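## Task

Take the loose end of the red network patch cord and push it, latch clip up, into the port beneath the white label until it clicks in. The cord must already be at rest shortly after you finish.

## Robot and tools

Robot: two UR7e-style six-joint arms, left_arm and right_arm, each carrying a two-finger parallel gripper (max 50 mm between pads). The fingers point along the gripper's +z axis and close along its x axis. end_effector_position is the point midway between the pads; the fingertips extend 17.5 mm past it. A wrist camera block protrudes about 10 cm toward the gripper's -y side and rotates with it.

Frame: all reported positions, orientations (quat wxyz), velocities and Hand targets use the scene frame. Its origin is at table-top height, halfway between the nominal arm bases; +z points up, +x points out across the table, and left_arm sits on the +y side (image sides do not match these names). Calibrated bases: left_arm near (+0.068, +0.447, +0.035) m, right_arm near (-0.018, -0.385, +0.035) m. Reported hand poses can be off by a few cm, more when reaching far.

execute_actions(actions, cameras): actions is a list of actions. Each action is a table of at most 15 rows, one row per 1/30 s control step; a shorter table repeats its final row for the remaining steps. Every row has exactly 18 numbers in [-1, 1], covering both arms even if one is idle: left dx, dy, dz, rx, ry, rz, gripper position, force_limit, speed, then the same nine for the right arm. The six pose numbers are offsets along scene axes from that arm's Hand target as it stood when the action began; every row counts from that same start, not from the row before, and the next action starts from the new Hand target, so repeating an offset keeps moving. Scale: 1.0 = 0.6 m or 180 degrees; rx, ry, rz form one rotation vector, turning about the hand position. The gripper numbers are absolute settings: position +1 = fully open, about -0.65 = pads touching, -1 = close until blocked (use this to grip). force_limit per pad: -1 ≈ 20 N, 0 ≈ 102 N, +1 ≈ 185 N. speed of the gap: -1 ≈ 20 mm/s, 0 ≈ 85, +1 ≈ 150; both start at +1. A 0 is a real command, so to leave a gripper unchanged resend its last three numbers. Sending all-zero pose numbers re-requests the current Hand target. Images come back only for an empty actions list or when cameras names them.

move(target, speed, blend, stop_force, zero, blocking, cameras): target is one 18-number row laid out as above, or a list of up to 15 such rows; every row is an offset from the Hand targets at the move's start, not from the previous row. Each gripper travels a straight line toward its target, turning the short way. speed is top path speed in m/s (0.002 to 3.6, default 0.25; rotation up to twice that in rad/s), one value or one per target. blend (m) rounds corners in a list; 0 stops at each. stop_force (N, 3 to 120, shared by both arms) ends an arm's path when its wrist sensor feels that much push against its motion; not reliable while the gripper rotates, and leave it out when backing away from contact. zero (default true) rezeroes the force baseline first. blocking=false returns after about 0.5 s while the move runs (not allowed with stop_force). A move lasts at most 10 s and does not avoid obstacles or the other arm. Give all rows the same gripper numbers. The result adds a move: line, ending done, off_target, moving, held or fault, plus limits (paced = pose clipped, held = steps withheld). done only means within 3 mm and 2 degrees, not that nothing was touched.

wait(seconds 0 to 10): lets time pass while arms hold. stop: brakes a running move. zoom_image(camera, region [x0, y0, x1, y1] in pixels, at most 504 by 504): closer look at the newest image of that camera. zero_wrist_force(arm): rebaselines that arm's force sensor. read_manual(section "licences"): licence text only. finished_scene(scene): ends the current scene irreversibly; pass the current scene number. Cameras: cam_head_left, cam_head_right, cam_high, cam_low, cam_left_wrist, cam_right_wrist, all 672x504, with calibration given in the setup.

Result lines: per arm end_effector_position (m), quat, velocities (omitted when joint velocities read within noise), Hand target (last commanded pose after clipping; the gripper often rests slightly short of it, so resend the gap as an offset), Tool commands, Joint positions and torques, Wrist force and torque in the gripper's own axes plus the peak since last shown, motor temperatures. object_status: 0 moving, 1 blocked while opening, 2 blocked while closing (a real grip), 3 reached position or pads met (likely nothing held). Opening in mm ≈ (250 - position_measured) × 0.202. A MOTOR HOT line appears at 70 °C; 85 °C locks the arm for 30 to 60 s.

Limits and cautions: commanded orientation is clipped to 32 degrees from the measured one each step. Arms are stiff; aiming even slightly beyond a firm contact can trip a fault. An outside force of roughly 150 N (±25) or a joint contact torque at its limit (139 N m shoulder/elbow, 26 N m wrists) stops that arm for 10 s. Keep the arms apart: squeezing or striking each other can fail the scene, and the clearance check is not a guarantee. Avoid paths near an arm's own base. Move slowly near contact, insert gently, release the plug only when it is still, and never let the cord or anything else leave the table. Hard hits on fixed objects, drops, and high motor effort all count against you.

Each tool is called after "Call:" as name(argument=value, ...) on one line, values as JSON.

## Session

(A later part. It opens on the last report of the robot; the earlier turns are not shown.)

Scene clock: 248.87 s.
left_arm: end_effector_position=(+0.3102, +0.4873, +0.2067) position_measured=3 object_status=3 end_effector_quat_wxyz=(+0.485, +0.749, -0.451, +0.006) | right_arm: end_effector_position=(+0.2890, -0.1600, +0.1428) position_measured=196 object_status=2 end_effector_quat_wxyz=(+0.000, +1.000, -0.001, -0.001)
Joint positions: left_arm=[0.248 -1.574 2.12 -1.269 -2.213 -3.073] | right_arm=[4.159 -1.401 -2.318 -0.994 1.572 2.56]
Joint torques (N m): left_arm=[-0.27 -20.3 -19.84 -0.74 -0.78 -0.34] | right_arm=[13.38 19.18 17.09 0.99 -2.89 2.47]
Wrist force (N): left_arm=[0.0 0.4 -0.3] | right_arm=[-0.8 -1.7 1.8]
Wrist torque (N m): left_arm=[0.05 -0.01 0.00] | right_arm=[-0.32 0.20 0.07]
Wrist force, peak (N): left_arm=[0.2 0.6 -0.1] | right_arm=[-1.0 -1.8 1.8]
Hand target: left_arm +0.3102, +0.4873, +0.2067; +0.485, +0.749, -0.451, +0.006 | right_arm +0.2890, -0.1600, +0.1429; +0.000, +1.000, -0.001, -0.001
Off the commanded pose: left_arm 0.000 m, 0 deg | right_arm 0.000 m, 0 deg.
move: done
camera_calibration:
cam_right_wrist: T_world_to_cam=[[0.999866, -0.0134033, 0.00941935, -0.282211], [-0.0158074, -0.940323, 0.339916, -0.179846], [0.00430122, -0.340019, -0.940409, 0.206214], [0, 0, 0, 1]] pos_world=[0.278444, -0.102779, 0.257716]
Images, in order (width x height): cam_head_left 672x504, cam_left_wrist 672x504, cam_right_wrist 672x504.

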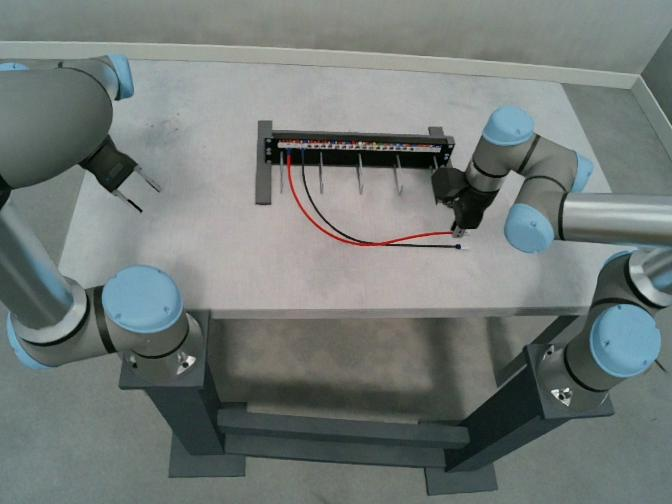

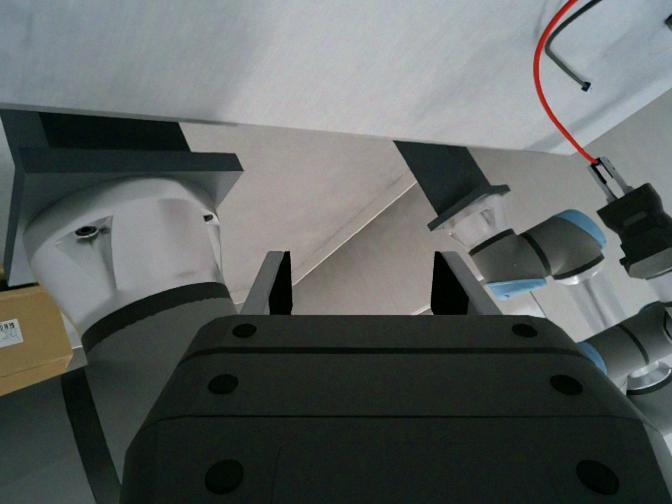

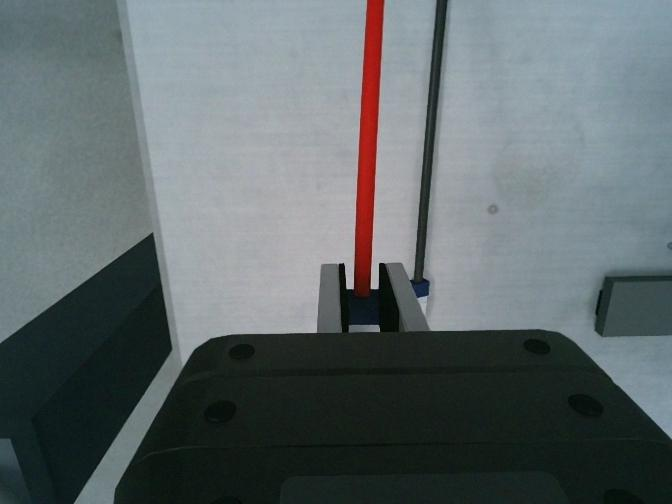

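Call:
move(target=[[0.14,-0.25,0.1,-0.008,-0.361,-0.055,-0.6,-0.5,-0.5,0,0,0,0,0,0,-1,-0.5,-1],[0.2847,-0.5588,-0.0645,-0.016,-0.7229,-0.1105,-0.6,-0.5,-0.5,0,0,0,0,0,0,-1,-0.5,-1]], speed=0.35, blend=[0.08,0], cameras=["cam_left_wrist","cam_head_left","cam_head_right","cam_high"])

Scene clock: 318.73 s.
left_arm: end_effector_position=(+0.4810, +0.1520, +0.1680) position_measured=242 object_status=3 end_effector_quat_wxyz=(+0.193, -0.229, +0.725, -0.620) | right_arm: end_effector_position=(+0.2890, -0.1600, +0.1429) position_measured=196 object_status=2 end_effector_quat_wxyz=(+0.000, +1.000, -0.001, -0.001)
Joint positions: left_arm=[-0.812 -0.779 2.535 -4.739 -1.728 -3.122] | right_arm=[4.159 -1.401 -2.318 -0.994 1.572 2.561]
Joint torques (N m): left_arm=[-12.88 -25.05 -5.35 -4.95 1.66 1.29] | right_arm=[14.28 19.57 16.08 1.14 -2.8 2.49]
Wrist force (N): left_arm=[-1.9 -3.7 -0.2] | right_arm=[-1.1 -1.6 1.7]
Wrist torque (N m): left_arm=[-1.53 0.54 -0.05] | right_arm=[-0.30 0.25 0.07]
Wrist force, peak (N): left_arm=[-2.5 -3.9 -0.5] | right_arm=[-1.0 -1.8 1.9]
Hand target: left_arm +0.4811, +0.1520, +0.1680; +0.193, -0.229, +0.725, -0.620 | right_arm +0.2890, -0.1600, +0.1429; +0.000, +1.000, -0.001, -0.001
Off the commanded pose: left_arm 0.000 m, 0 deg | right_arm 0.000 m, 0 deg.
move: done
camera_calibration:
cam_left_wrist: T_world_to_cam=[[-0.814559, -0.579977, 0.0109718, 0.485015], [-0.298128, 0.402336, -0.86559, 0.244774], [0.497607, -0.708345, -0.500634, 0.0854794], [0, 0, 0, 1]] pos_world=[0.425512, 0.243365, 0.249346]
Images, in order (width x height): cam_head_left 672x504, cam_head_right 672x504, cam_high 672x504, cam_left_wrist 672x504.

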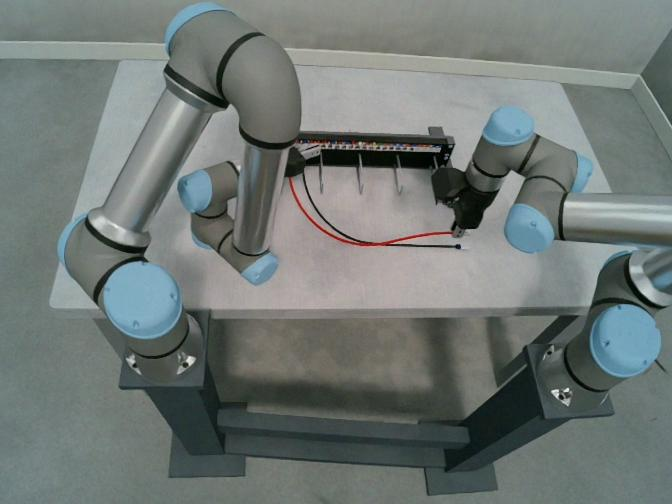

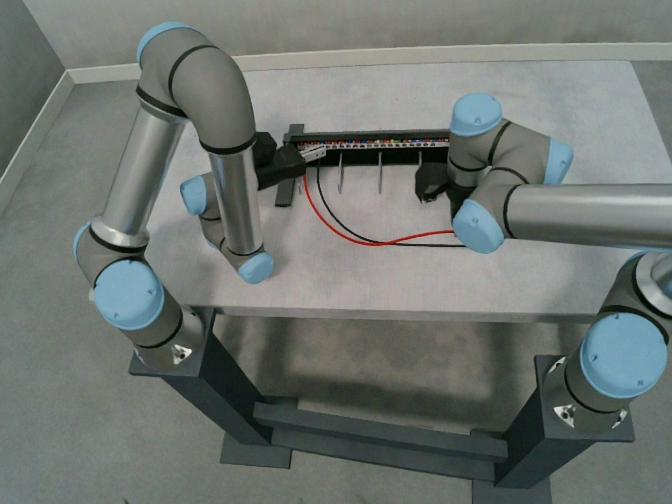

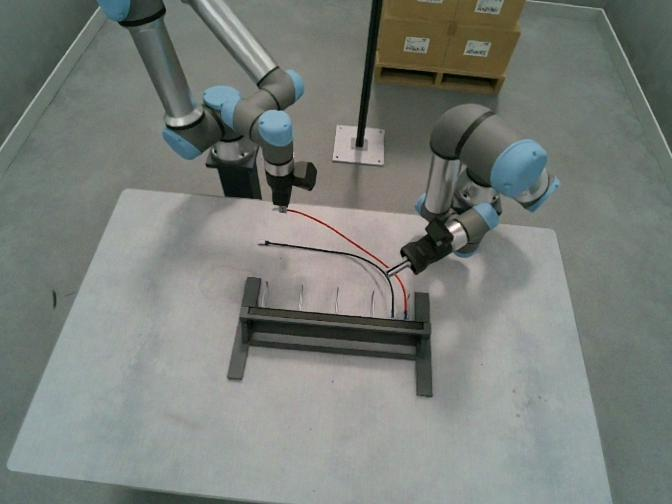

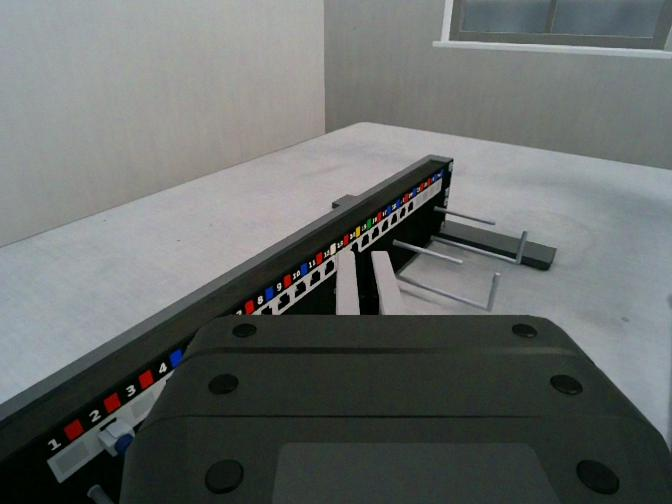

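Call:
zoom_image(camera="cam_left_wrist", region=[290, 210, 400, 292])

Call:
zoom_image(camera="cam_left_wrist", region=[340, 150, 460, 240])

Call:
zoom_image(camera="cam_left_wrist", region=[30, 330, 240, 490])

Scaled by 4.582.

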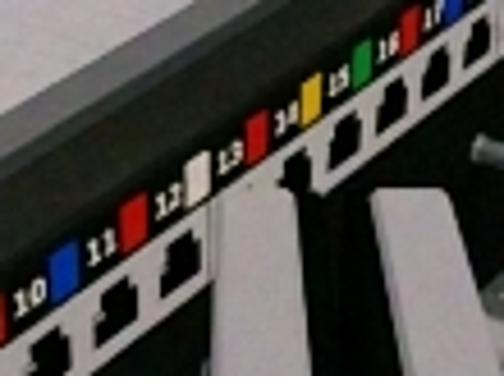

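Scaled by 4.200.

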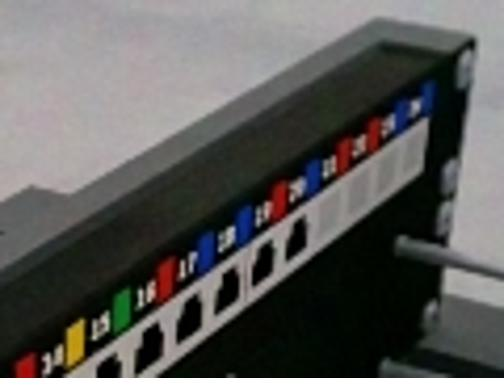

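Scaled by 2.400.

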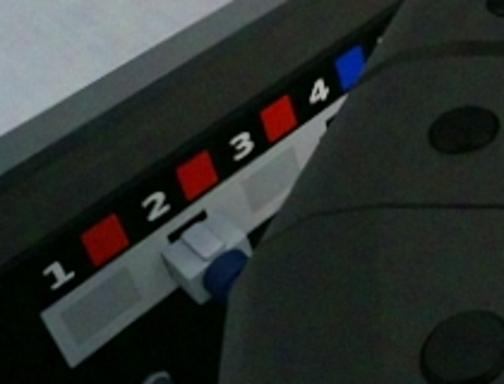

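Call:
move(target=[-0.0765,0.0533,0.0027,0.0307,0.0693,-0.0871,-0.6,-0.5,-0.5,0,0,0,0,0,0,-1,-0.5,-1], cameras=["cam_left_wrist"])

Call:
zoom_image(camera="cam_left_wrist", region=[150, 110, 350, 260])

Scene clock: 371.43 s.
left_arm: end_effector_position=(+0.4352, +0.1840, +0.1696) position_measured=242 object_status=3 end_effector_quat_wxyz=(+0.038, -0.185, +0.795, -0.577) | right_arm: end_effector_position=(+0.2890, -0.1600, +0.1429) position_measured=196 object_status=2 end_effector_quat_wxyz=(+0.000, +1.000, -0.001, -0.001)
Joint positions: left_arm=[-0.569 -1.012 2.587 -4.28 -2.238 -3.024] | right_arm=[4.159 -1.401 -2.318 -0.994 1.572 2.561]
Joint torques (N m): left_arm=[12.34 -33.79 -9.35 -1.08 -2.56 1.17] | right_arm=[14.27 18.4 16.9 1.19 -2.81 2.36]
Wrist force (N): left_arm=[-2.0 -3.5 -0.4] | right_arm=[-0.9 -1.5 1.7]
Wrist torque (N m): left_arm=[-1.46 0.48 -0.05] | right_arm=[-0.28 0.21 0.06]
Wrist force, peak (N): left_arm=[-2.1 -4.3 -0.6] | right_arm=[-1.1 -1.7 2.0]
Hand target: left_arm +0.4352, +0.1840, +0.1696; +0.038, -0.185, +0.795, -0.577 | right_arm +0.2890, -0.1600, +0.1429; +0.000, +1.000, -0.001, -0.001
Off the commanded pose: left_arm 0.000 m, 0 deg | right_arm 0.000 m, 0 deg.
move: done
camera_calibration:
cam_left_wrist: T_world_to_cam=[[-0.924337, -0.347765, 0.157038, 0.446426], [-0.341226, 0.569145, -0.74809, 0.187757], [0.170782, -0.745073, -0.644748, 0.305118], [0, 0, 0, 1]] pos_world=[0.424606, 0.275725, 0.267077]
Images, in order (width x height): cam_left_wrist 672x504.

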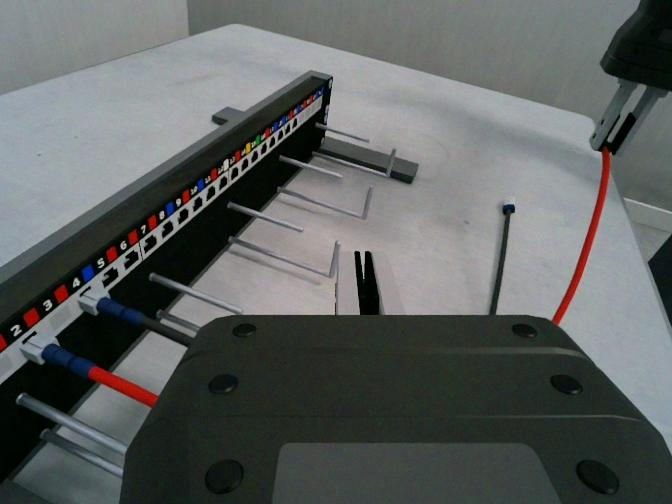

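Scaled by 2.520.

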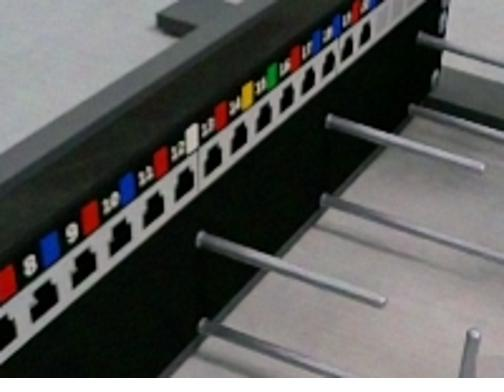

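Call:
move(target=[[0,0,0,0,0,0,-0.6,-0.5,-0.5,0.16,0.12,0.0,0,0,0.3,-1,-0.5,-1],[0,0,0,0,0,0,-0.6,-0.5,-0.5,0.3317,0.3233,-0.013,0,0,0.5,-1,-0.5,-1]], speed=0.2, blend=[0.06,0], cameras=["cam_left_wrist","cam_right_wrist","cam_head_left"])

Call:
zoom_image(camera="cam_left_wrist", region=[150, 80, 350, 260])

Scene clock: 401.03 s.
left_arm: end_effector_position=(+0.4352, +0.1840, +0.1696) position_measured=242 object_status=3 end_effector_quat_wxyz=(+0.038, -0.185, +0.795, -0.577) | right_arm: end_effector_position=(+0.4880, +0.0339, +0.1351) position_measured=196 object_status=2 end_effector_quat_wxyz=(+0.000, +0.708, +0.707, +0.000)
Joint positions: left_arm=[-0.569 -1.012 2.587 -4.279 -2.238 -3.024] | right_arm=[4.066 -2.048 -1.571 -1.094 1.57 0.897]
Joint torques (N m): left_arm=[11.9 -35.31 -9.42 -1.17 -2.67 1.24] | right_arm=[-10.53 32.55 32.4 1.12 2.37 -2.94]
Wrist force (N): left_arm=[-2.0 -3.6 -0.5] | right_arm=[-1.4 -1.4 1.8]
Wrist torque (N m): left_arm=[-1.47 0.48 -0.05] | right_arm=[-0.23 0.29 0.25]
Wrist force, peak (N): left_arm=[-2.2 -4.0 -0.5] | right_arm=[-1.4 -1.6 2.0]
Hand target: left_arm +0.4352, +0.1840, +0.1696; +0.038, -0.185, +0.795, -0.577 | right_arm +0.4880, +0.0339, +0.1351; +0.000, +0.707, +0.707, -0.001
Off the commanded pose: left_arm 0.000 m, 0 deg | right_arm 0.000 m, 0 deg.
move: done
camera_calibration:
cam_left_wrist: T_world_to_cam=[[-0.924399, -0.347643, 0.156944, 0.446443], [-0.341105, 0.569325, -0.748008, 0.187634], [0.170688, -0.744992, -0.644866, 0.305167], [0, 0, 0, 1]] pos_world=[0.424606, 0.275725, 0.267077]
cam_right_wrist: T_world_to_cam=[[0.0136793, 0.999858, 0.00983629, -0.0315912], [0.940286, -0.0162091, 0.339998, -0.489683], [0.340109, 0.00459798, -0.940375, 0.0884899], [0, 0, 0, 1]] pos_world=[0.430778, 0.0232425, 0.250016]
Images, in order (width x height): cam_head_left 672x504, cam_left_wrist 672x504, cam_right_wrist 672x504.

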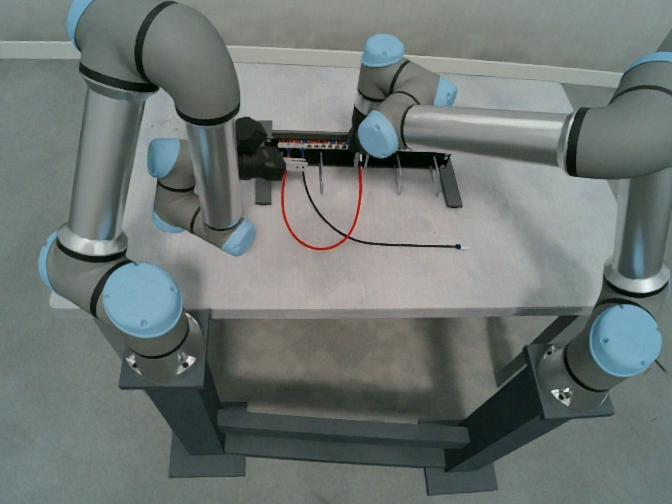

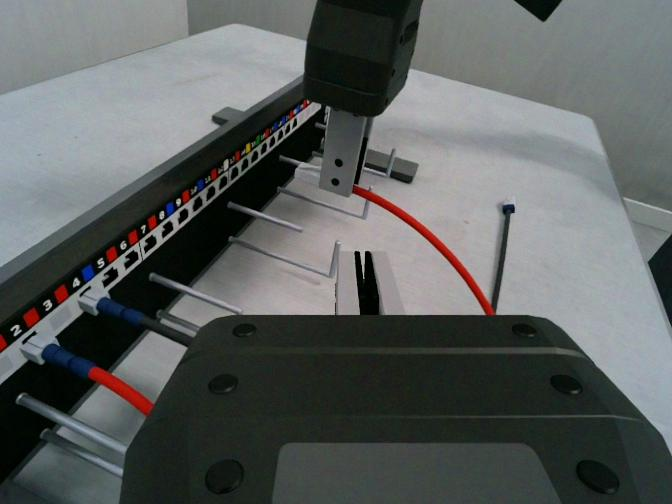

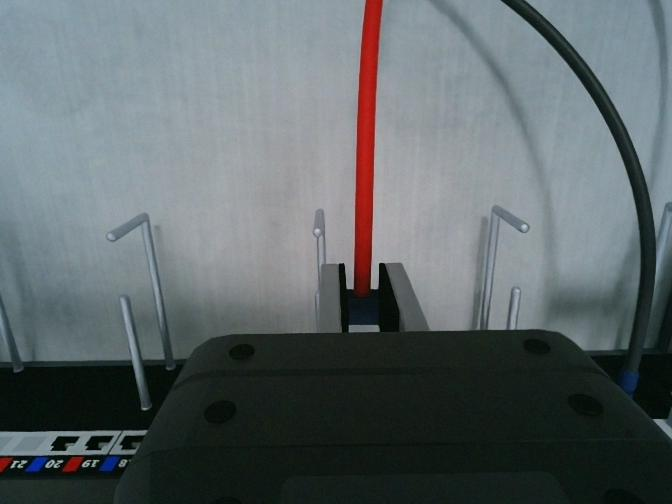

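Scaled by 2.520.

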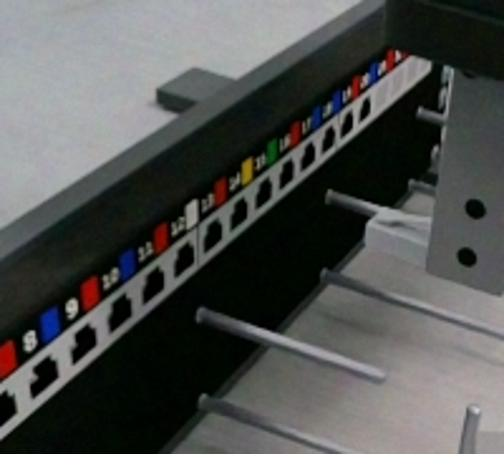

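Call:
zoom_image(camera="cam_left_wrist", region=[200, 130, 350, 230])

Scaled by 3.360.

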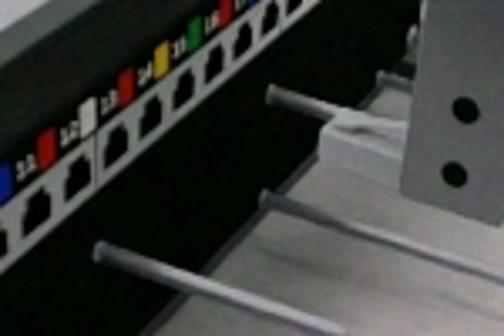

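Call:
move(target=[[0,0,0,0,0,0,-0.6,-0.5,-0.5,0,0.006,-0.0492,0,0,0,-1,-0.5,-1],[0,0,0,0,0,0,-0.6,-0.5,-0.5,0.067,0.006,-0.0492,0,0,0,-1,-0.5,-1]], speed=0.06, stop_force=12, cameras=["cam_left_wrist","cam_right_wrist"])

Call:
zoom_image(camera="cam_left_wrist", region=[180, 130, 330, 230])

Scene clock: 432.70 s.
left_arm: end_effector_position=(+0.4352, +0.1840, +0.1696) position_measured=242 object_status=3 end_effector_quat_wxyz=(+0.038, -0.185, +0.795, -0.577) | right_arm: end_effector_position=(+0.5282, +0.0375, +0.1056) position_measured=196 object_status=2 end_effector_quat_wxyz=(+0.000, +0.707, +0.707, -0.001)
Joint positions: left_arm=[-0.569 -1.012 2.587 -4.279 -2.238 -3.024] | right_arm=[4.023 -2.153 -1.487 -1.073 1.57 0.853]
Joint torques (N m): left_arm=[11.34 -34.24 -9.05 -1.26 -2.57 1.02] | right_arm=[-11.35 37.78 30.33 0.94 2.46 -3.05]
Wrist force (N): left_arm=[-2.0 -3.7 -0.6] | right_arm=[-1.8 -1.2 1.4]
Wrist torque (N m): left_arm=[-1.50 0.48 -0.05] | right_arm=[-0.21 0.36 0.24]
Wrist force, peak (N): left_arm=[-2.1 -4.0 -0.3] | right_arm=[-1.2 -2.1 2.5]
Hand target: left_arm +0.4352, +0.1840, +0.1696; +0.038, -0.185, +0.795, -0.577 | right_arm +0.5282, +0.0375, +0.1056; +0.000, +0.707, +0.707, -0.001
Off the commanded pose: left_arm 0.000 m, 0 deg | right_arm 0.000 m, 0 deg.
move: done
camera_calibration:
cam_left_wrist: T_world_to_cam=[[-0.924399, -0.347643, 0.156944, 0.446443], [-0.341105, 0.569325, -0.748008, 0.187634], [0.170688, -0.744992, -0.644866, 0.305167], [0, 0, 0, 1]] pos_world=[0.424606, 0.275725, 0.267077]
cam_right_wrist: T_world_to_cam=[[0.0133641, 0.999862, 0.00982961, -0.035302], [0.940324, -0.01591, 0.339909, -0.517401], [0.340019, 0.00470041, -0.940407, 0.0471061], [0, 0, 0, 1]] pos_world=[0.470979, 0.0268439, 0.220515]
Images, in order (width x height): cam_left_wrist 672x504, cam_right_wrist 672x504.

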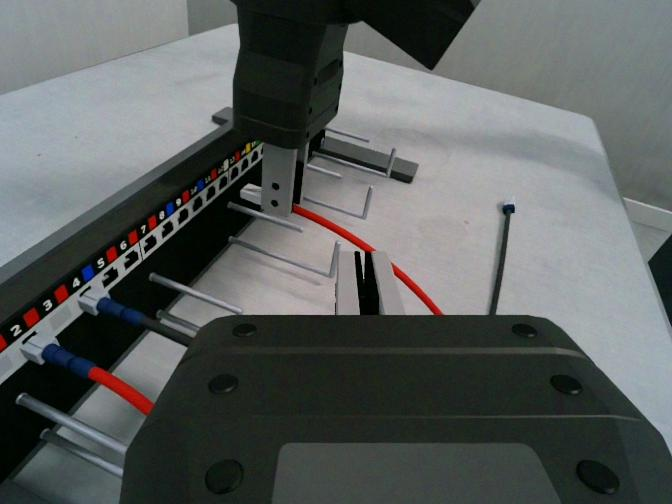

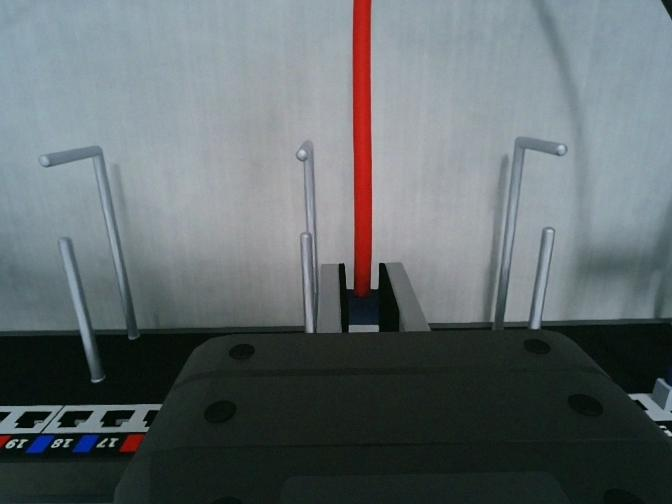

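Scaled by 3.360.

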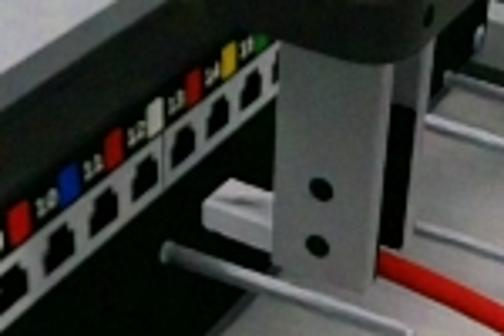

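Call:
move(target=[0.1,0.02,0.0167,0,0,0,-0.6,-0.5,-0.5,0,0,0,0,0,0,-1,-0.5,-1], speed=0.1, cameras=["cam_left_wrist"])

Call:
zoom_image(camera="cam_left_wrist", region=[240, 140, 390, 240])

Scene clock: 460.30 s.
left_arm: end_effector_position=(+0.4951, +0.1960, +0.1796) position_measured=242 object_status=3 end_effector_quat_wxyz=(+0.038, -0.185, +0.795, -0.577) | right_arm: end_effector_position=(+0.5282, +0.0375, +0.1056) position_measured=196 object_status=2 end_effector_quat_wxyz=(+0.000, +0.707, +0.707, -0.001)
Joint positions: left_arm=[-0.438 -1.041 2.435 -4.047 -2.355 -2.945] | right_arm=[4.023 -2.153 -1.487 -1.073 1.57 0.853]
Joint torques (N m): left_arm=[11.59 -37.61 -13.88 -1.11 -2.88 1.11] | right_arm=[-11.79 36.51 30.3 0.84 2.38 -2.75]
Wrist force (N): left_arm=[-2.3 -3.2 -0.4] | right_arm=[-1.6 -1.2 1.2]
Wrist torque (N m): left_arm=[-1.44 0.53 -0.07] | right_arm=[-0.21 0.34 0.24]
Wrist force, peak (N): left_arm=[-3.0 -4.0 -0.5] | right_arm=[-2.1 -1.0 1.4]
Hand target: left_arm +0.4952, +0.1960, +0.1796; +0.038, -0.185, +0.795, -0.577 | right_arm +0.5282, +0.0375, +0.1056; +0.000, +0.707, +0.707, -0.001
Off the commanded pose: left_arm 0.000 m, 0 deg | right_arm 0.000 m, 0 deg.
move: done
camera_calibration:
cam_left_wrist: T_world_to_cam=[[-0.924387, -0.347662, 0.15697, 0.504394], [-0.341137, 0.569313, -0.748003, 0.208807], [0.170687, -0.744992, -0.644866, 0.310396], [0, 0, 0, 1]] pos_world=[0.484506, 0.287725, 0.277177]
Images, in order (width x height): cam_left_wrist 672x504.

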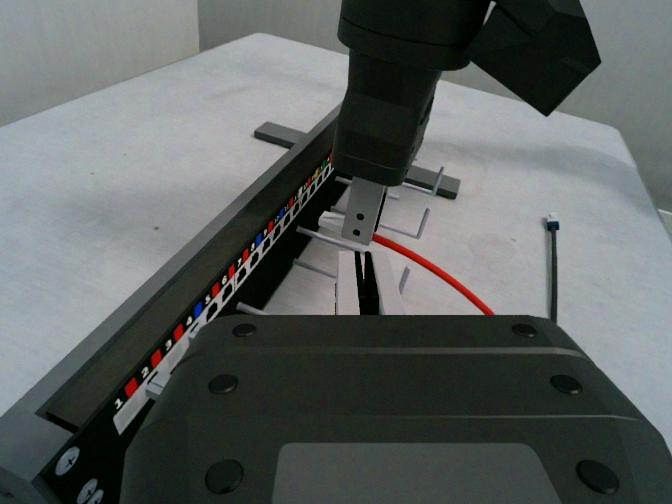

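Scaled by 3.360.

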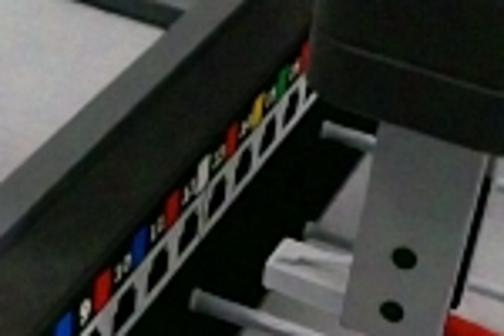

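Call:
move(target=[0,0,0,0,0,0,-0.6,-0.5,-0.5,0,-0.0267,-0.02,0,0,0,-1,-0.5,-1], speed=0.05, stop_force=12, cameras=["cam_left_wrist","cam_right_wrist"])

Call:
zoom_image(camera="cam_left_wrist", region=[250, 150, 370, 240])

Call:
zoom_image(camera="cam_right_wrist", region=[0, 370, 200, 470])

Scene clock: 490.40 s.
left_arm: end_effector_position=(+0.4952, +0.1960, +0.1796) position_measured=242 object_status=3 end_effector_quat_wxyz=(+0.038, -0.185, +0.795, -0.577) | right_arm: end_effector_position=(+0.5282, +0.0215, +0.0936) position_measured=196 object_status=2 end_effector_quat_wxyz=(+0.000, +0.707, +0.707, -0.001)
Joint positions: left_arm=[-0.438 -1.041 2.435 -4.047 -2.356 -2.945] | right_arm=[4.007 -2.146 -1.533 -1.034 1.57 0.838]
Joint torques (N m): left_arm=[11.72 -37.65 -12.77 -0.97 -2.79 1.16] | right_arm=[-12.36 50.88 16.95 4.52 0.97 -2.67]
Wrist force (N): left_arm=[-2.7 -3.6 -0.4] | right_arm=[-1.5 -1.1 1.5]
Wrist torque (N m): left_arm=[-1.50 0.59 -0.07] | right_arm=[-0.14 0.32 0.23]
Wrist force, peak (N): left_arm=[-2.5 -3.8 -0.6] | right_arm=[-1.9 -1.2 1.9]
Hand target: left_arm +0.4952, +0.1960, +0.1796; +0.038, -0.185, +0.795, -0.577 | right_arm +0.5282, +0.0215, +0.0936; +0.000, +0.707, +0.707, -0.001
Off the commanded pose: left_arm 0.000 m, 0 deg | right_arm 0.000 m, 0 deg.
move: done
camera_calibration:
cam_left_wrist: T_world_to_cam=[[-0.924399, -0.347643, 0.156944, 0.504494], [-0.341105, 0.569325, -0.748008, 0.208823], [0.170688, -0.744992, -0.644866, 0.310379], [0, 0, 0, 1]] pos_world=[0.484606, 0.287725, 0.277177]
cam_right_wrist: T_world_to_cam=[[0.0133641, 0.999862, 0.00982961, -0.0191863], [0.940324, -0.01591, 0.339909, -0.513576], [0.340019, 0.00470041, -0.940407, 0.0358964], [0, 0, 0, 1]] pos_world=[0.470979, 0.0108439, 0.208515]
Images, in order (width x height): cam_left_wrist 672x504, cam_right_wrist 672x504.

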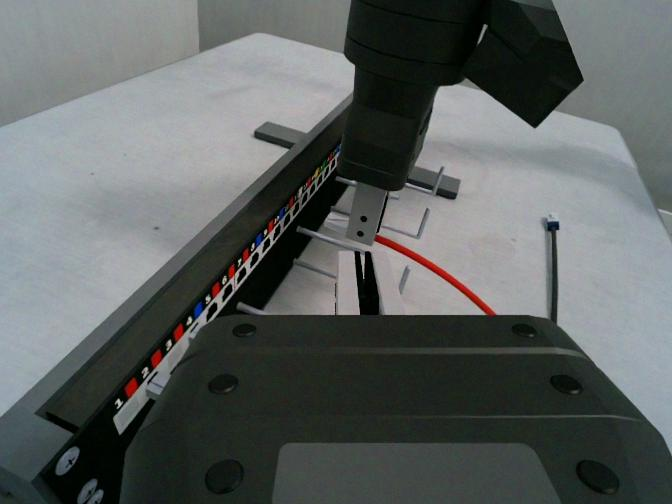

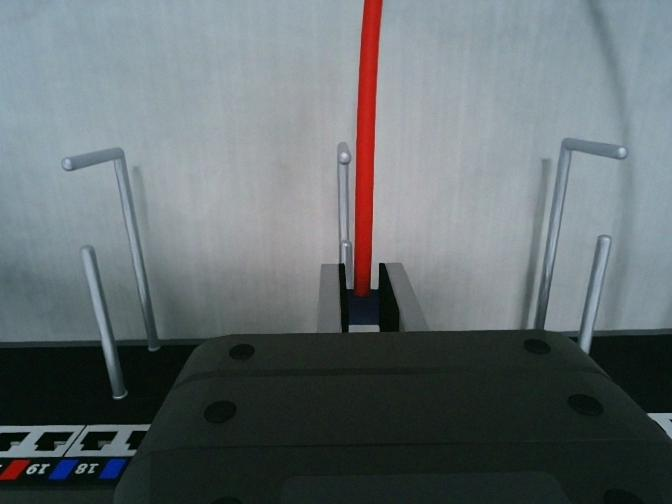

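Scaled by 4.200.

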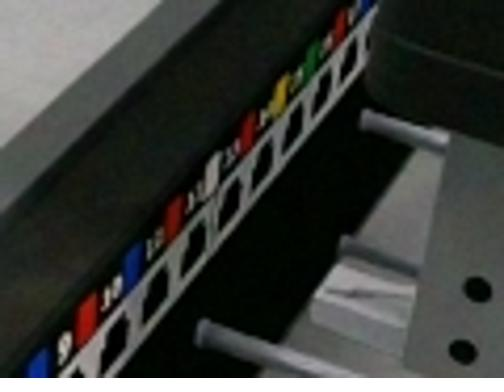

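Scaled by 2.520.

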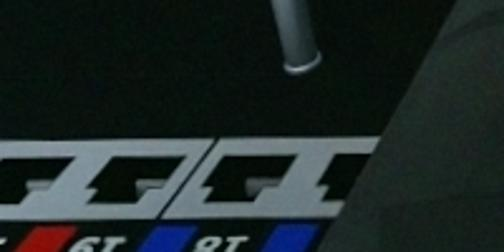

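Call:
move(target=[0,0,0,0,0,0,-0.6,-0.5,-0.5,0.033,0,0.2833,0,0,0,-1,-0.5,-1], speed=0.2, cameras=["cam_right_wrist"])

Call:
zoom_image(camera="cam_right_wrist", region=[270, 200, 420, 325])

Scene clock: 519.43 s.
left_arm: end_effector_position=(+0.4952, +0.1960, +0.1796) position_measured=242 object_status=3 end_effector_quat_wxyz=(+0.038, -0.185, +0.795, -0.577) | right_arm: end_effector_position=(+0.5480, +0.0215, +0.2635) position_measured=196 object_status=2 end_effector_quat_wxyz=(+0.000, +0.707, +0.707, +0.000) end_effector_velocity=(+0.000, -0.001, +0.000) end_effector_angular_velocity=(-0.003, +0.003, +0.000)
Joint positions: left_arm=[-0.438 -1.041 2.435 -4.047 -2.356 -2.945] | right_arm=[3.985 -2.049 -1.225 -1.439 1.57 0.816]
Joint velocities: left_arm=[within noise] | right_arm=[-0.001 -0.002 0.003 -0.006 0 0]
Joint torques (N m): left_arm=[12.34 -37.64 -13.03 -0.93 -2.99 1.11] | right_arm=[-11.87 36.46 32.79 1.01 2.47 -2.88]
Wrist force (N): left_arm=[-2.3 -3.7 -0.5] | right_arm=[-1.3 -1.1 1.6]
Wrist torque (N m): left_arm=[-1.52 0.53 -0.06] | right_arm=[-0.16 0.29 0.21]
Wrist force, peak (N): left_arm=[-2.8 -3.7 -0.6] | right_arm=[-1.6 -1.5 3.0]
Hand target: left_arm +0.4952, +0.1960, +0.1796; +0.038, -0.185, +0.795, -0.577 | right_arm +0.5480, +0.0215, +0.2636; +0.000, +0.707, +0.707, -0.001
Off the commanded pose: left_arm 0.000 m, 0 deg | right_arm 0.000 m, 0 deg.
move: done
camera_calibration:
cam_right_wrist: T_world_to_cam=[[0.0133632, 0.999862, 0.00983087, -0.021121], [0.940292, -0.01591, 0.339998, -0.589963], [0.340108, 0.0047004, -0.940375, 0.188884], [0, 0, 0, 1]] pos_world=[0.490779, 0.0108439, 0.378416]
Images, in order (width x height): cam_right_wrist 672x504.

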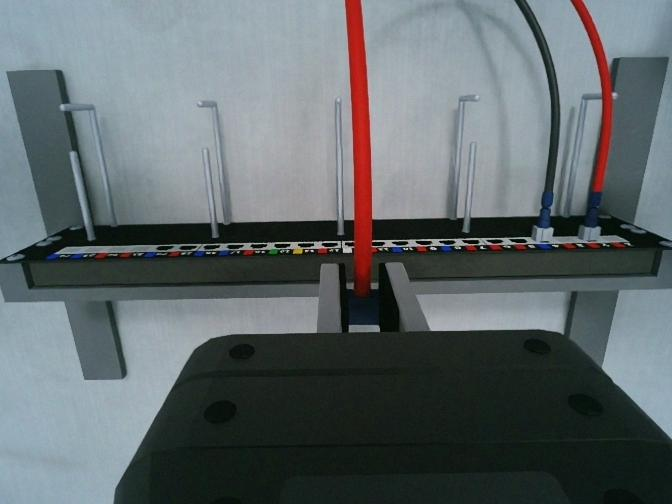

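Scaled by 3.360.

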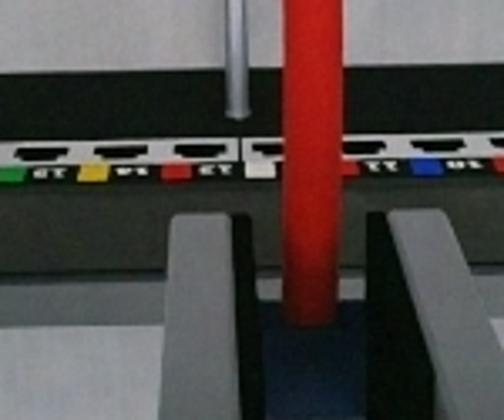

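Call:
move(target=[[0,0,0,0,0,0,-0.6,-0.5,-0.5,-0.025,0.0105,-0.15,0,0,0,-1,-0.5,-1],[0,0,0,0,0,0,-0.6,-0.5,-0.5,-0.025,0.0105,-0.2767,0,0,0,-1,-0.5,-1]], speed=[0.2,0.08], blend=[0.02,0], cameras=["cam_left_wrist"])

Call:
zoom_image(camera="cam_left_wrist", region=[250, 150, 370, 240])

Scene clock: 556.53 s.
left_arm: end_effector_position=(+0.4952, +0.1960, +0.1796) position_measured=242 object_status=3 end_effector_quat_wxyz=(+0.038, -0.185, +0.795, -0.577) | right_arm: end_effector_position=(+0.5330, +0.0278, +0.0977) position_measured=196 object_status=2 end_effector_quat_wxyz=(+0.000, +0.707, +0.707, -0.001)
Joint positions: left_arm=[-0.438 -1.041 2.435 -4.047 -2.356 -2.945] | right_arm=[4.008 -2.157 -1.503 -1.054 1.57 0.839]
Joint torques (N m): left_arm=[11.34 -37.45 -12.14 -0.89 -2.56 0.95] | right_arm=[9.39 37.84 15.94 4.24 -3 1.4]
Wrist force (N): left_arm=[-2.4 -3.5 -0.5] | right_arm=[-1.8 -1.2 1.7]
Wrist torque (N m): left_arm=[-1.48 0.54 -0.06] | right_arm=[-0.17 0.37 0.06]
Wrist force, peak (N): left_arm=[-2.5 -3.8 -0.6] | right_arm=[-1.4 -1.4 2.5]
Hand target: left_arm +0.4952, +0.1960, +0.1796; +0.038, -0.185, +0.795, -0.577 | right_arm +0.5330, +0.0278, +0.0975; +0.000, +0.707, +0.707, -0.001
Off the commanded pose: left_arm 0.000 m, 0 deg | right_arm 0.000 m, 0 deg.
move: done
camera_calibration:
cam_left_wrist: T_world_to_cam=[[-0.924399, -0.347643, 0.156944, 0.504494], [-0.341105, 0.569325, -0.748008, 0.208823], [0.170688, -0.744992, -0.644866, 0.310379], [0, 0, 0, 1]] pos_world=[0.484606, 0.287725, 0.277177]
Images, in order (width x height): cam_left_wrist 672x504.

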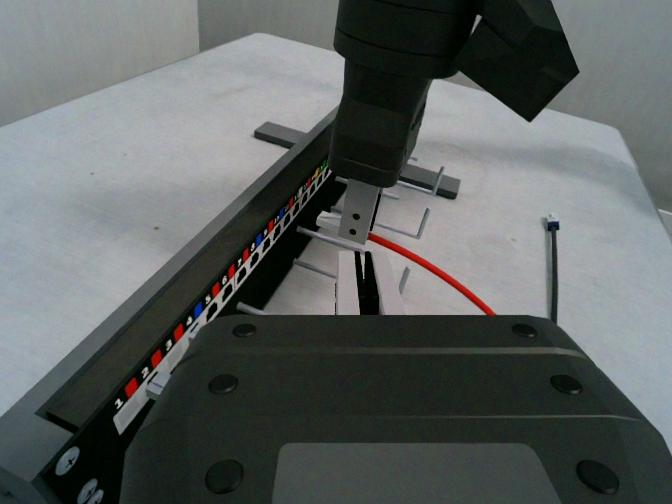

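Scaled by 4.200.

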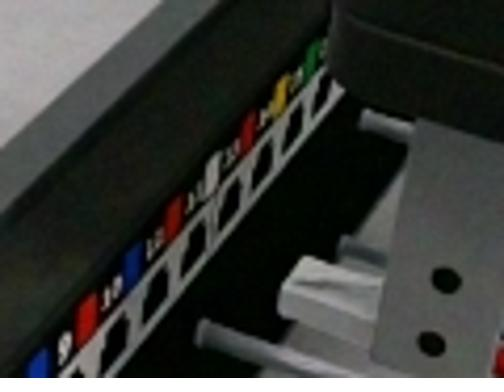

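Call:
move(target=[0,0,0,0,0,0,-0.6,-0.5,-0.5,0.02,0,0,0,0,0,-1,-0.5,-1], speed=0.02, stop_force=6, cameras=["cam_left_wrist"])

Call:
zoom_image(camera="cam_left_wrist", region=[250, 150, 370, 240])

Scene clock: 565.67 s.
left_arm: end_effector_position=(+0.4952, +0.1960, +0.1796) position_measured=242 object_status=3 end_effector_quat_wxyz=(+0.038, -0.185, +0.795, -0.577) | right_arm: end_effector_position=(+0.5451, +0.0278, +0.0975) position_measured=196 object_status=2 end_effector_quat_wxyz=(+0.000, +0.707, +0.707, +0.000)
Joint positions: left_arm=[-0.438 -1.041 2.435 -4.047 -2.356 -2.945] | right_arm=[3.995 -2.178 -1.468 -1.067 1.57 0.826]
Joint torques (N m): left_arm=[10.9 -37.63 -13.09 -1.08 -2.42 0.89] | right_arm=[-11.83 37.49 30.78 0.88 -1.26 -2.54]
Wrist force (N): left_arm=[-2.6 -3.3 -0.4] | right_arm=[-1.5 -1.2 1.4]
Wrist torque (N m): left_arm=[-1.46 0.56 -0.06] | right_arm=[-0.19 0.31 0.23]
Wrist force, peak (N): left_arm=[-2.7 -3.7 -0.6] | right_arm=[-1.6 -1.5 1.7]
Hand target: left_arm +0.4952, +0.1960, +0.1796; +0.038, -0.185, +0.795, -0.577 | right_arm +0.5450, +0.0278, +0.0975; +0.000, +0.707, +0.707, -0.001
Off the commanded pose: left_arm 0.000 m, 0 deg | right_arm 0.000 m, 0 deg.
move: done
camera_calibration:
cam_left_wrist: T_world_to_cam=[[-0.924399, -0.347643, 0.156944, 0.504494], [-0.341105, 0.569325, -0.748008, 0.208823], [0.170688, -0.744992, -0.644866, 0.310379], [0, 0, 0, 1]] pos_world=[0.484606, 0.287725, 0.277177]
Images, in order (width x height): cam_left_wrist 672x504.

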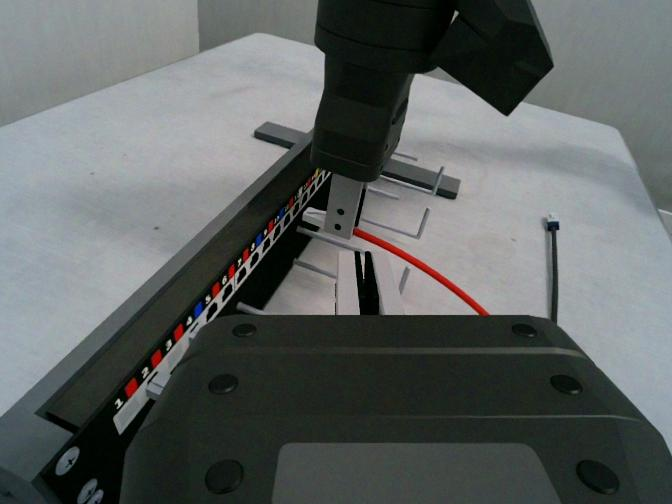

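Scaled by 4.200.

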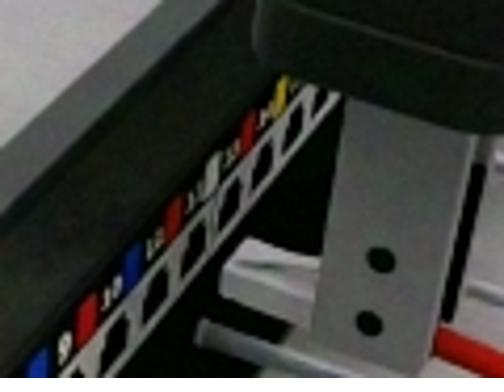

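Call:
move(target=[0,0,0,0,0,0,-0.6,-0.5,-0.5,0.007,0,0.0015,0,0,0,-1,-0.5,-1], speed=0.01, stop_force=4, cameras=["cam_left_wrist"])

Call:
zoom_image(camera="cam_left_wrist", region=[270, 180, 340, 240])

Scene clock: 578.70 s.
left_arm: end_effector_position=(+0.4952, +0.1960, +0.1796) position_measured=242 object_status=3 end_effector_quat_wxyz=(+0.038, -0.185, +0.795, -0.577) | right_arm: end_effector_position=(+0.5492, +0.0278, +0.0984) position_measured=196 object_status=2 end_effector_quat_wxyz=(+0.000, +0.707, +0.707, -0.001)
Joint positions: left_arm=[-0.438 -1.041 2.435 -4.047 -2.356 -2.945] | right_arm=[3.99 -2.184 -1.455 -1.074 1.57 0.821]
Joint torques (N m): left_arm=[9.99 -38.55 -12.73 -1.07 -2.29 0.93] | right_arm=[-11.04 38.51 30.32 0.99 1.47 -2.63]
Wrist force (N): left_arm=[-2.6 -3.4 -0.5] | right_arm=[-1.6 -1.1 1.4]
Wrist torque (N m): left_arm=[-1.47 0.56 -0.06] | right_arm=[-0.18 0.31 0.23]
Wrist force, peak (N): left_arm=[-2.6 -3.9 -0.4] | right_arm=[-1.9 -1.1 1.6]
Hand target: left_arm +0.4952, +0.1960, +0.1796; +0.038, -0.185, +0.795, -0.577 | right_arm +0.5492, +0.0278, +0.0984; +0.000, +0.707, +0.707, -0.001
Off the commanded pose: left_arm 0.000 m, 0 deg | right_arm 0.000 m, 0 deg.
move: done
camera_calibration:
cam_left_wrist: T_world_to_cam=[[-0.924399, -0.347643, 0.156944, 0.504494], [-0.341105, 0.569325, -0.748008, 0.208823], [0.170688, -0.744992, -0.644866, 0.310379], [0, 0, 0, 1]] pos_world=[0.484606, 0.287725, 0.277177]
Images, in order (width x height): cam_left_wrist 672x504.

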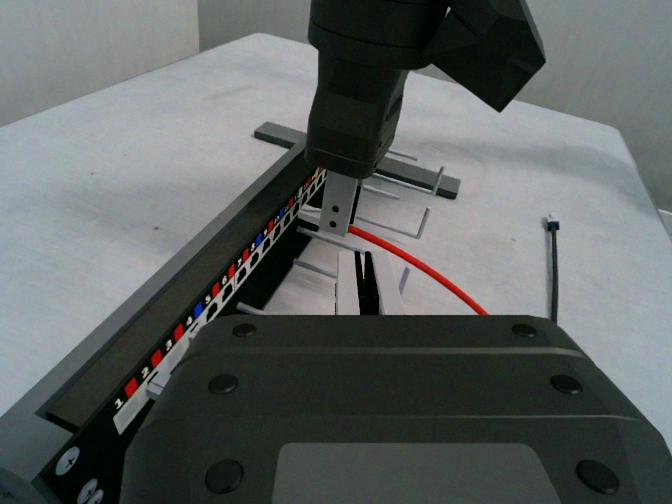

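Scaled by 7.200.

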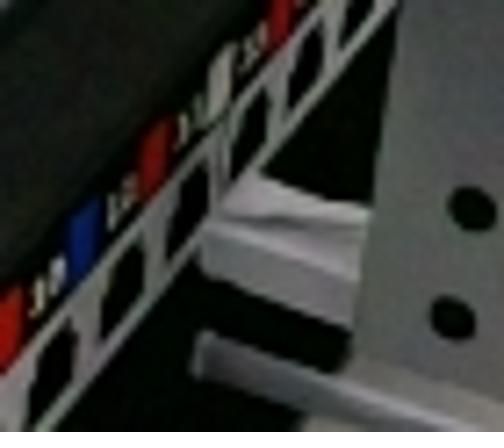

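Call:
move(target=[0,0,0,0,0,0,-0.6,-0.5,-0.5,0.0133,0,0.0,0,0,0,-1,-0.5,-1], speed=0.004, stop_force=3, cameras=["cam_left_wrist"])

Call:
zoom_image(camera="cam_left_wrist", region=[270, 180, 340, 240])

Scene clock: 596.17 s.
left_arm: end_effector_position=(+0.4952, +0.1960, +0.1796) position_measured=242 object_status=3 end_effector_quat_wxyz=(+0.038, -0.185, +0.795, -0.577) | right_arm: end_effector_position=(+0.5539, +0.0278, +0.0984) position_measured=196 object_status=2 end_effector_quat_wxyz=(+0.000, +0.707, +0.707, -0.001)
Joint positions: left_arm=[-0.438 -1.041 2.435 -4.047 -2.356 -2.945] | right_arm=[3.985 -2.192 -1.441 -1.08 1.57 0.816]
Joint torques (N m): left_arm=[10.97 -36.85 -12.96 -1.03 -2.35 0.87] | right_arm=[13.42 52.67 19.29 5.11 -0.75 1.93]
Wrist force (N): left_arm=[-2.5 -3.6 -0.4] | right_arm=[-2.1 -4.4 1.4]
Wrist torque (N m): left_arm=[-1.49 0.55 -0.07] | right_arm=[-0.18 0.27 0.24]
Wrist force, peak (N): left_arm=[-2.6 -3.7 -0.6] | right_arm=[-2.0 -7.4 0.9]
Hand target: left_arm +0.4952, +0.1960, +0.1796; +0.038, -0.185, +0.795, -0.577 | right_arm +0.5539, +0.0278, +0.0984; +0.000, +0.707, +0.707, -0.001 (not the last commanded pose)
Off the commanded pose: left_arm 0.000 m, 0 deg | right_arm 0.003 m, 0 deg.
move: contact (right_arm)
camera_calibration:
cam_left_wrist: T_world_to_cam=[[-0.924399, -0.347643, 0.156944, 0.504494], [-0.341105, 0.569325, -0.748008, 0.208823], [0.170688, -0.744992, -0.644866, 0.310379], [0, 0, 0, 1]] pos_world=[0.484606, 0.287725, 0.277177]
Images, in order (width x height): cam_left_wrist 672x504.

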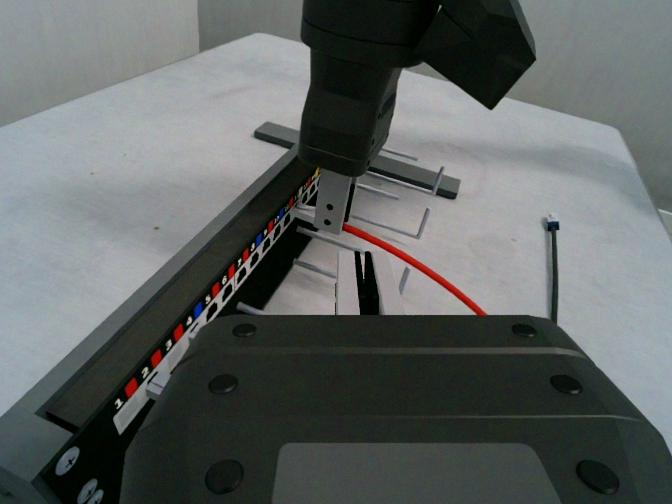

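Scaled by 7.200.

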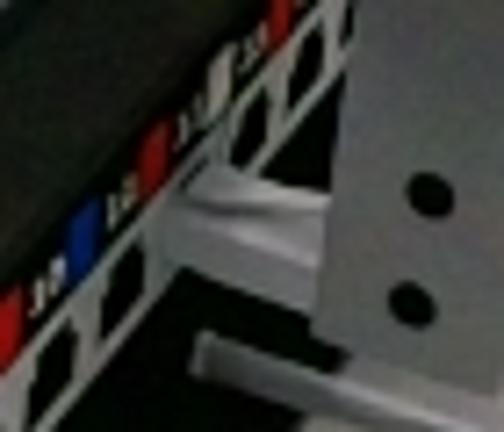

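Call:
zoom_image(camera="cam_left_wrist", region=[283, 192, 319, 222])

Scaled by 14.000.

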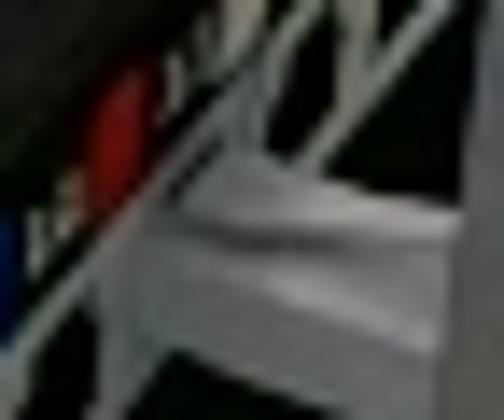

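Call:
move(target=[-0.125,-0.04,-0.0167,0,0,0,-0.6,-0.5,-0.5,0,0,0.0,0,0,0,-1,-0.5,-1], speed=0.1, cameras=["cam_left_wrist"])

Call:
zoom_image(camera="cam_left_wrist", region=[170, 150, 240, 210])

Scene clock: 629.70 s.
left_arm: end_effector_position=(+0.4202, +0.1720, +0.1696) position_measured=242 object_status=3 end_effector_quat_wxyz=(+0.038, -0.185, +0.795, -0.577) | right_arm: end_effector_position=(+0.5539, +0.0278, +0.0984) position_measured=196 object_status=2 end_effector_quat_wxyz=(+0.000, +0.707, +0.707, -0.001)
Joint positions: left_arm=[-0.64 -1.007 2.62 -4.339 -2.174 -3.06] | right_arm=[3.985 -2.192 -1.441 -1.08 1.57 0.816]
Joint torques (N m): left_arm=[-11.64 -20.47 5.15 -4.9 1.25 -1.77] | right_arm=[13.5 53.16 20.81 4.79 -0.79 1.97]
Wrist force (N): left_arm=[-2.0 -4.2 -0.4] | right_arm=[-2.2 -4.4 1.1]
Wrist torque (N m): left_arm=[-1.55 0.55 0.10] | right_arm=[-0.19 0.28 0.24]
Wrist force, peak (N): left_arm=[-3.6 -3.9 -0.7] | right_arm=[-2.3 -4.7 1.2]
Hand target: left_arm +0.4202, +0.1720, +0.1696; +0.038, -0.185, +0.795, -0.577 | right_arm +0.5539, +0.0278, +0.0984; +0.000, +0.707, +0.707, -0.001
Off the commanded pose: left_arm 0.000 m, 0 deg | right_arm 0.000 m, 0 deg.
move: done
camera_calibration:
cam_left_wrist: T_world_to_cam=[[-0.92441, -0.347582, 0.157014, 0.428452], [-0.341124, 0.569345, -0.747984, 0.189454], [0.170591, -0.745005, -0.644877, 0.298881], [0, 0, 0, 1]] pos_world=[0.409706, 0.263725, 0.267177]
Images, in order (width x height): cam_left_wrist 672x504.

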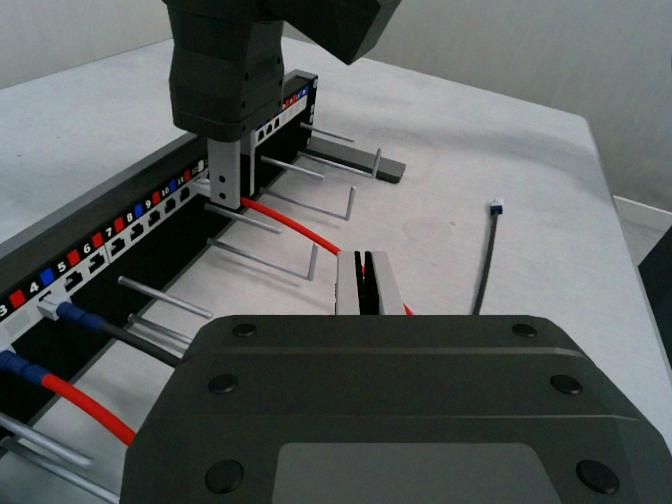

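Scaled by 7.200.

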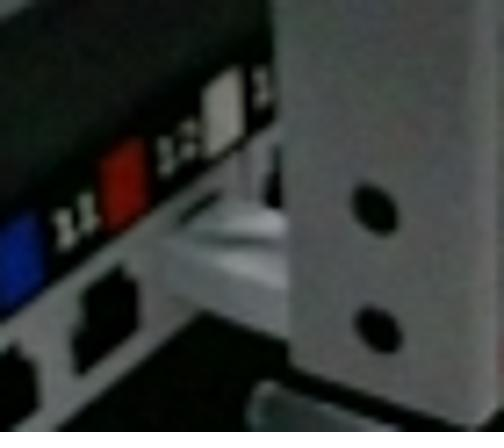

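Call:
zoom_image(camera="cam_left_wrist", region=[174, 168, 212, 204])

Scaled by 13.263.

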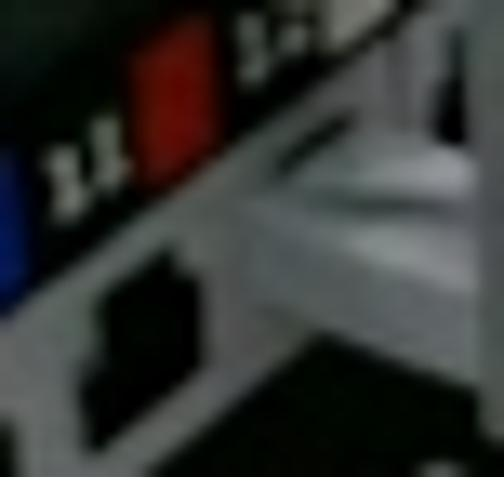

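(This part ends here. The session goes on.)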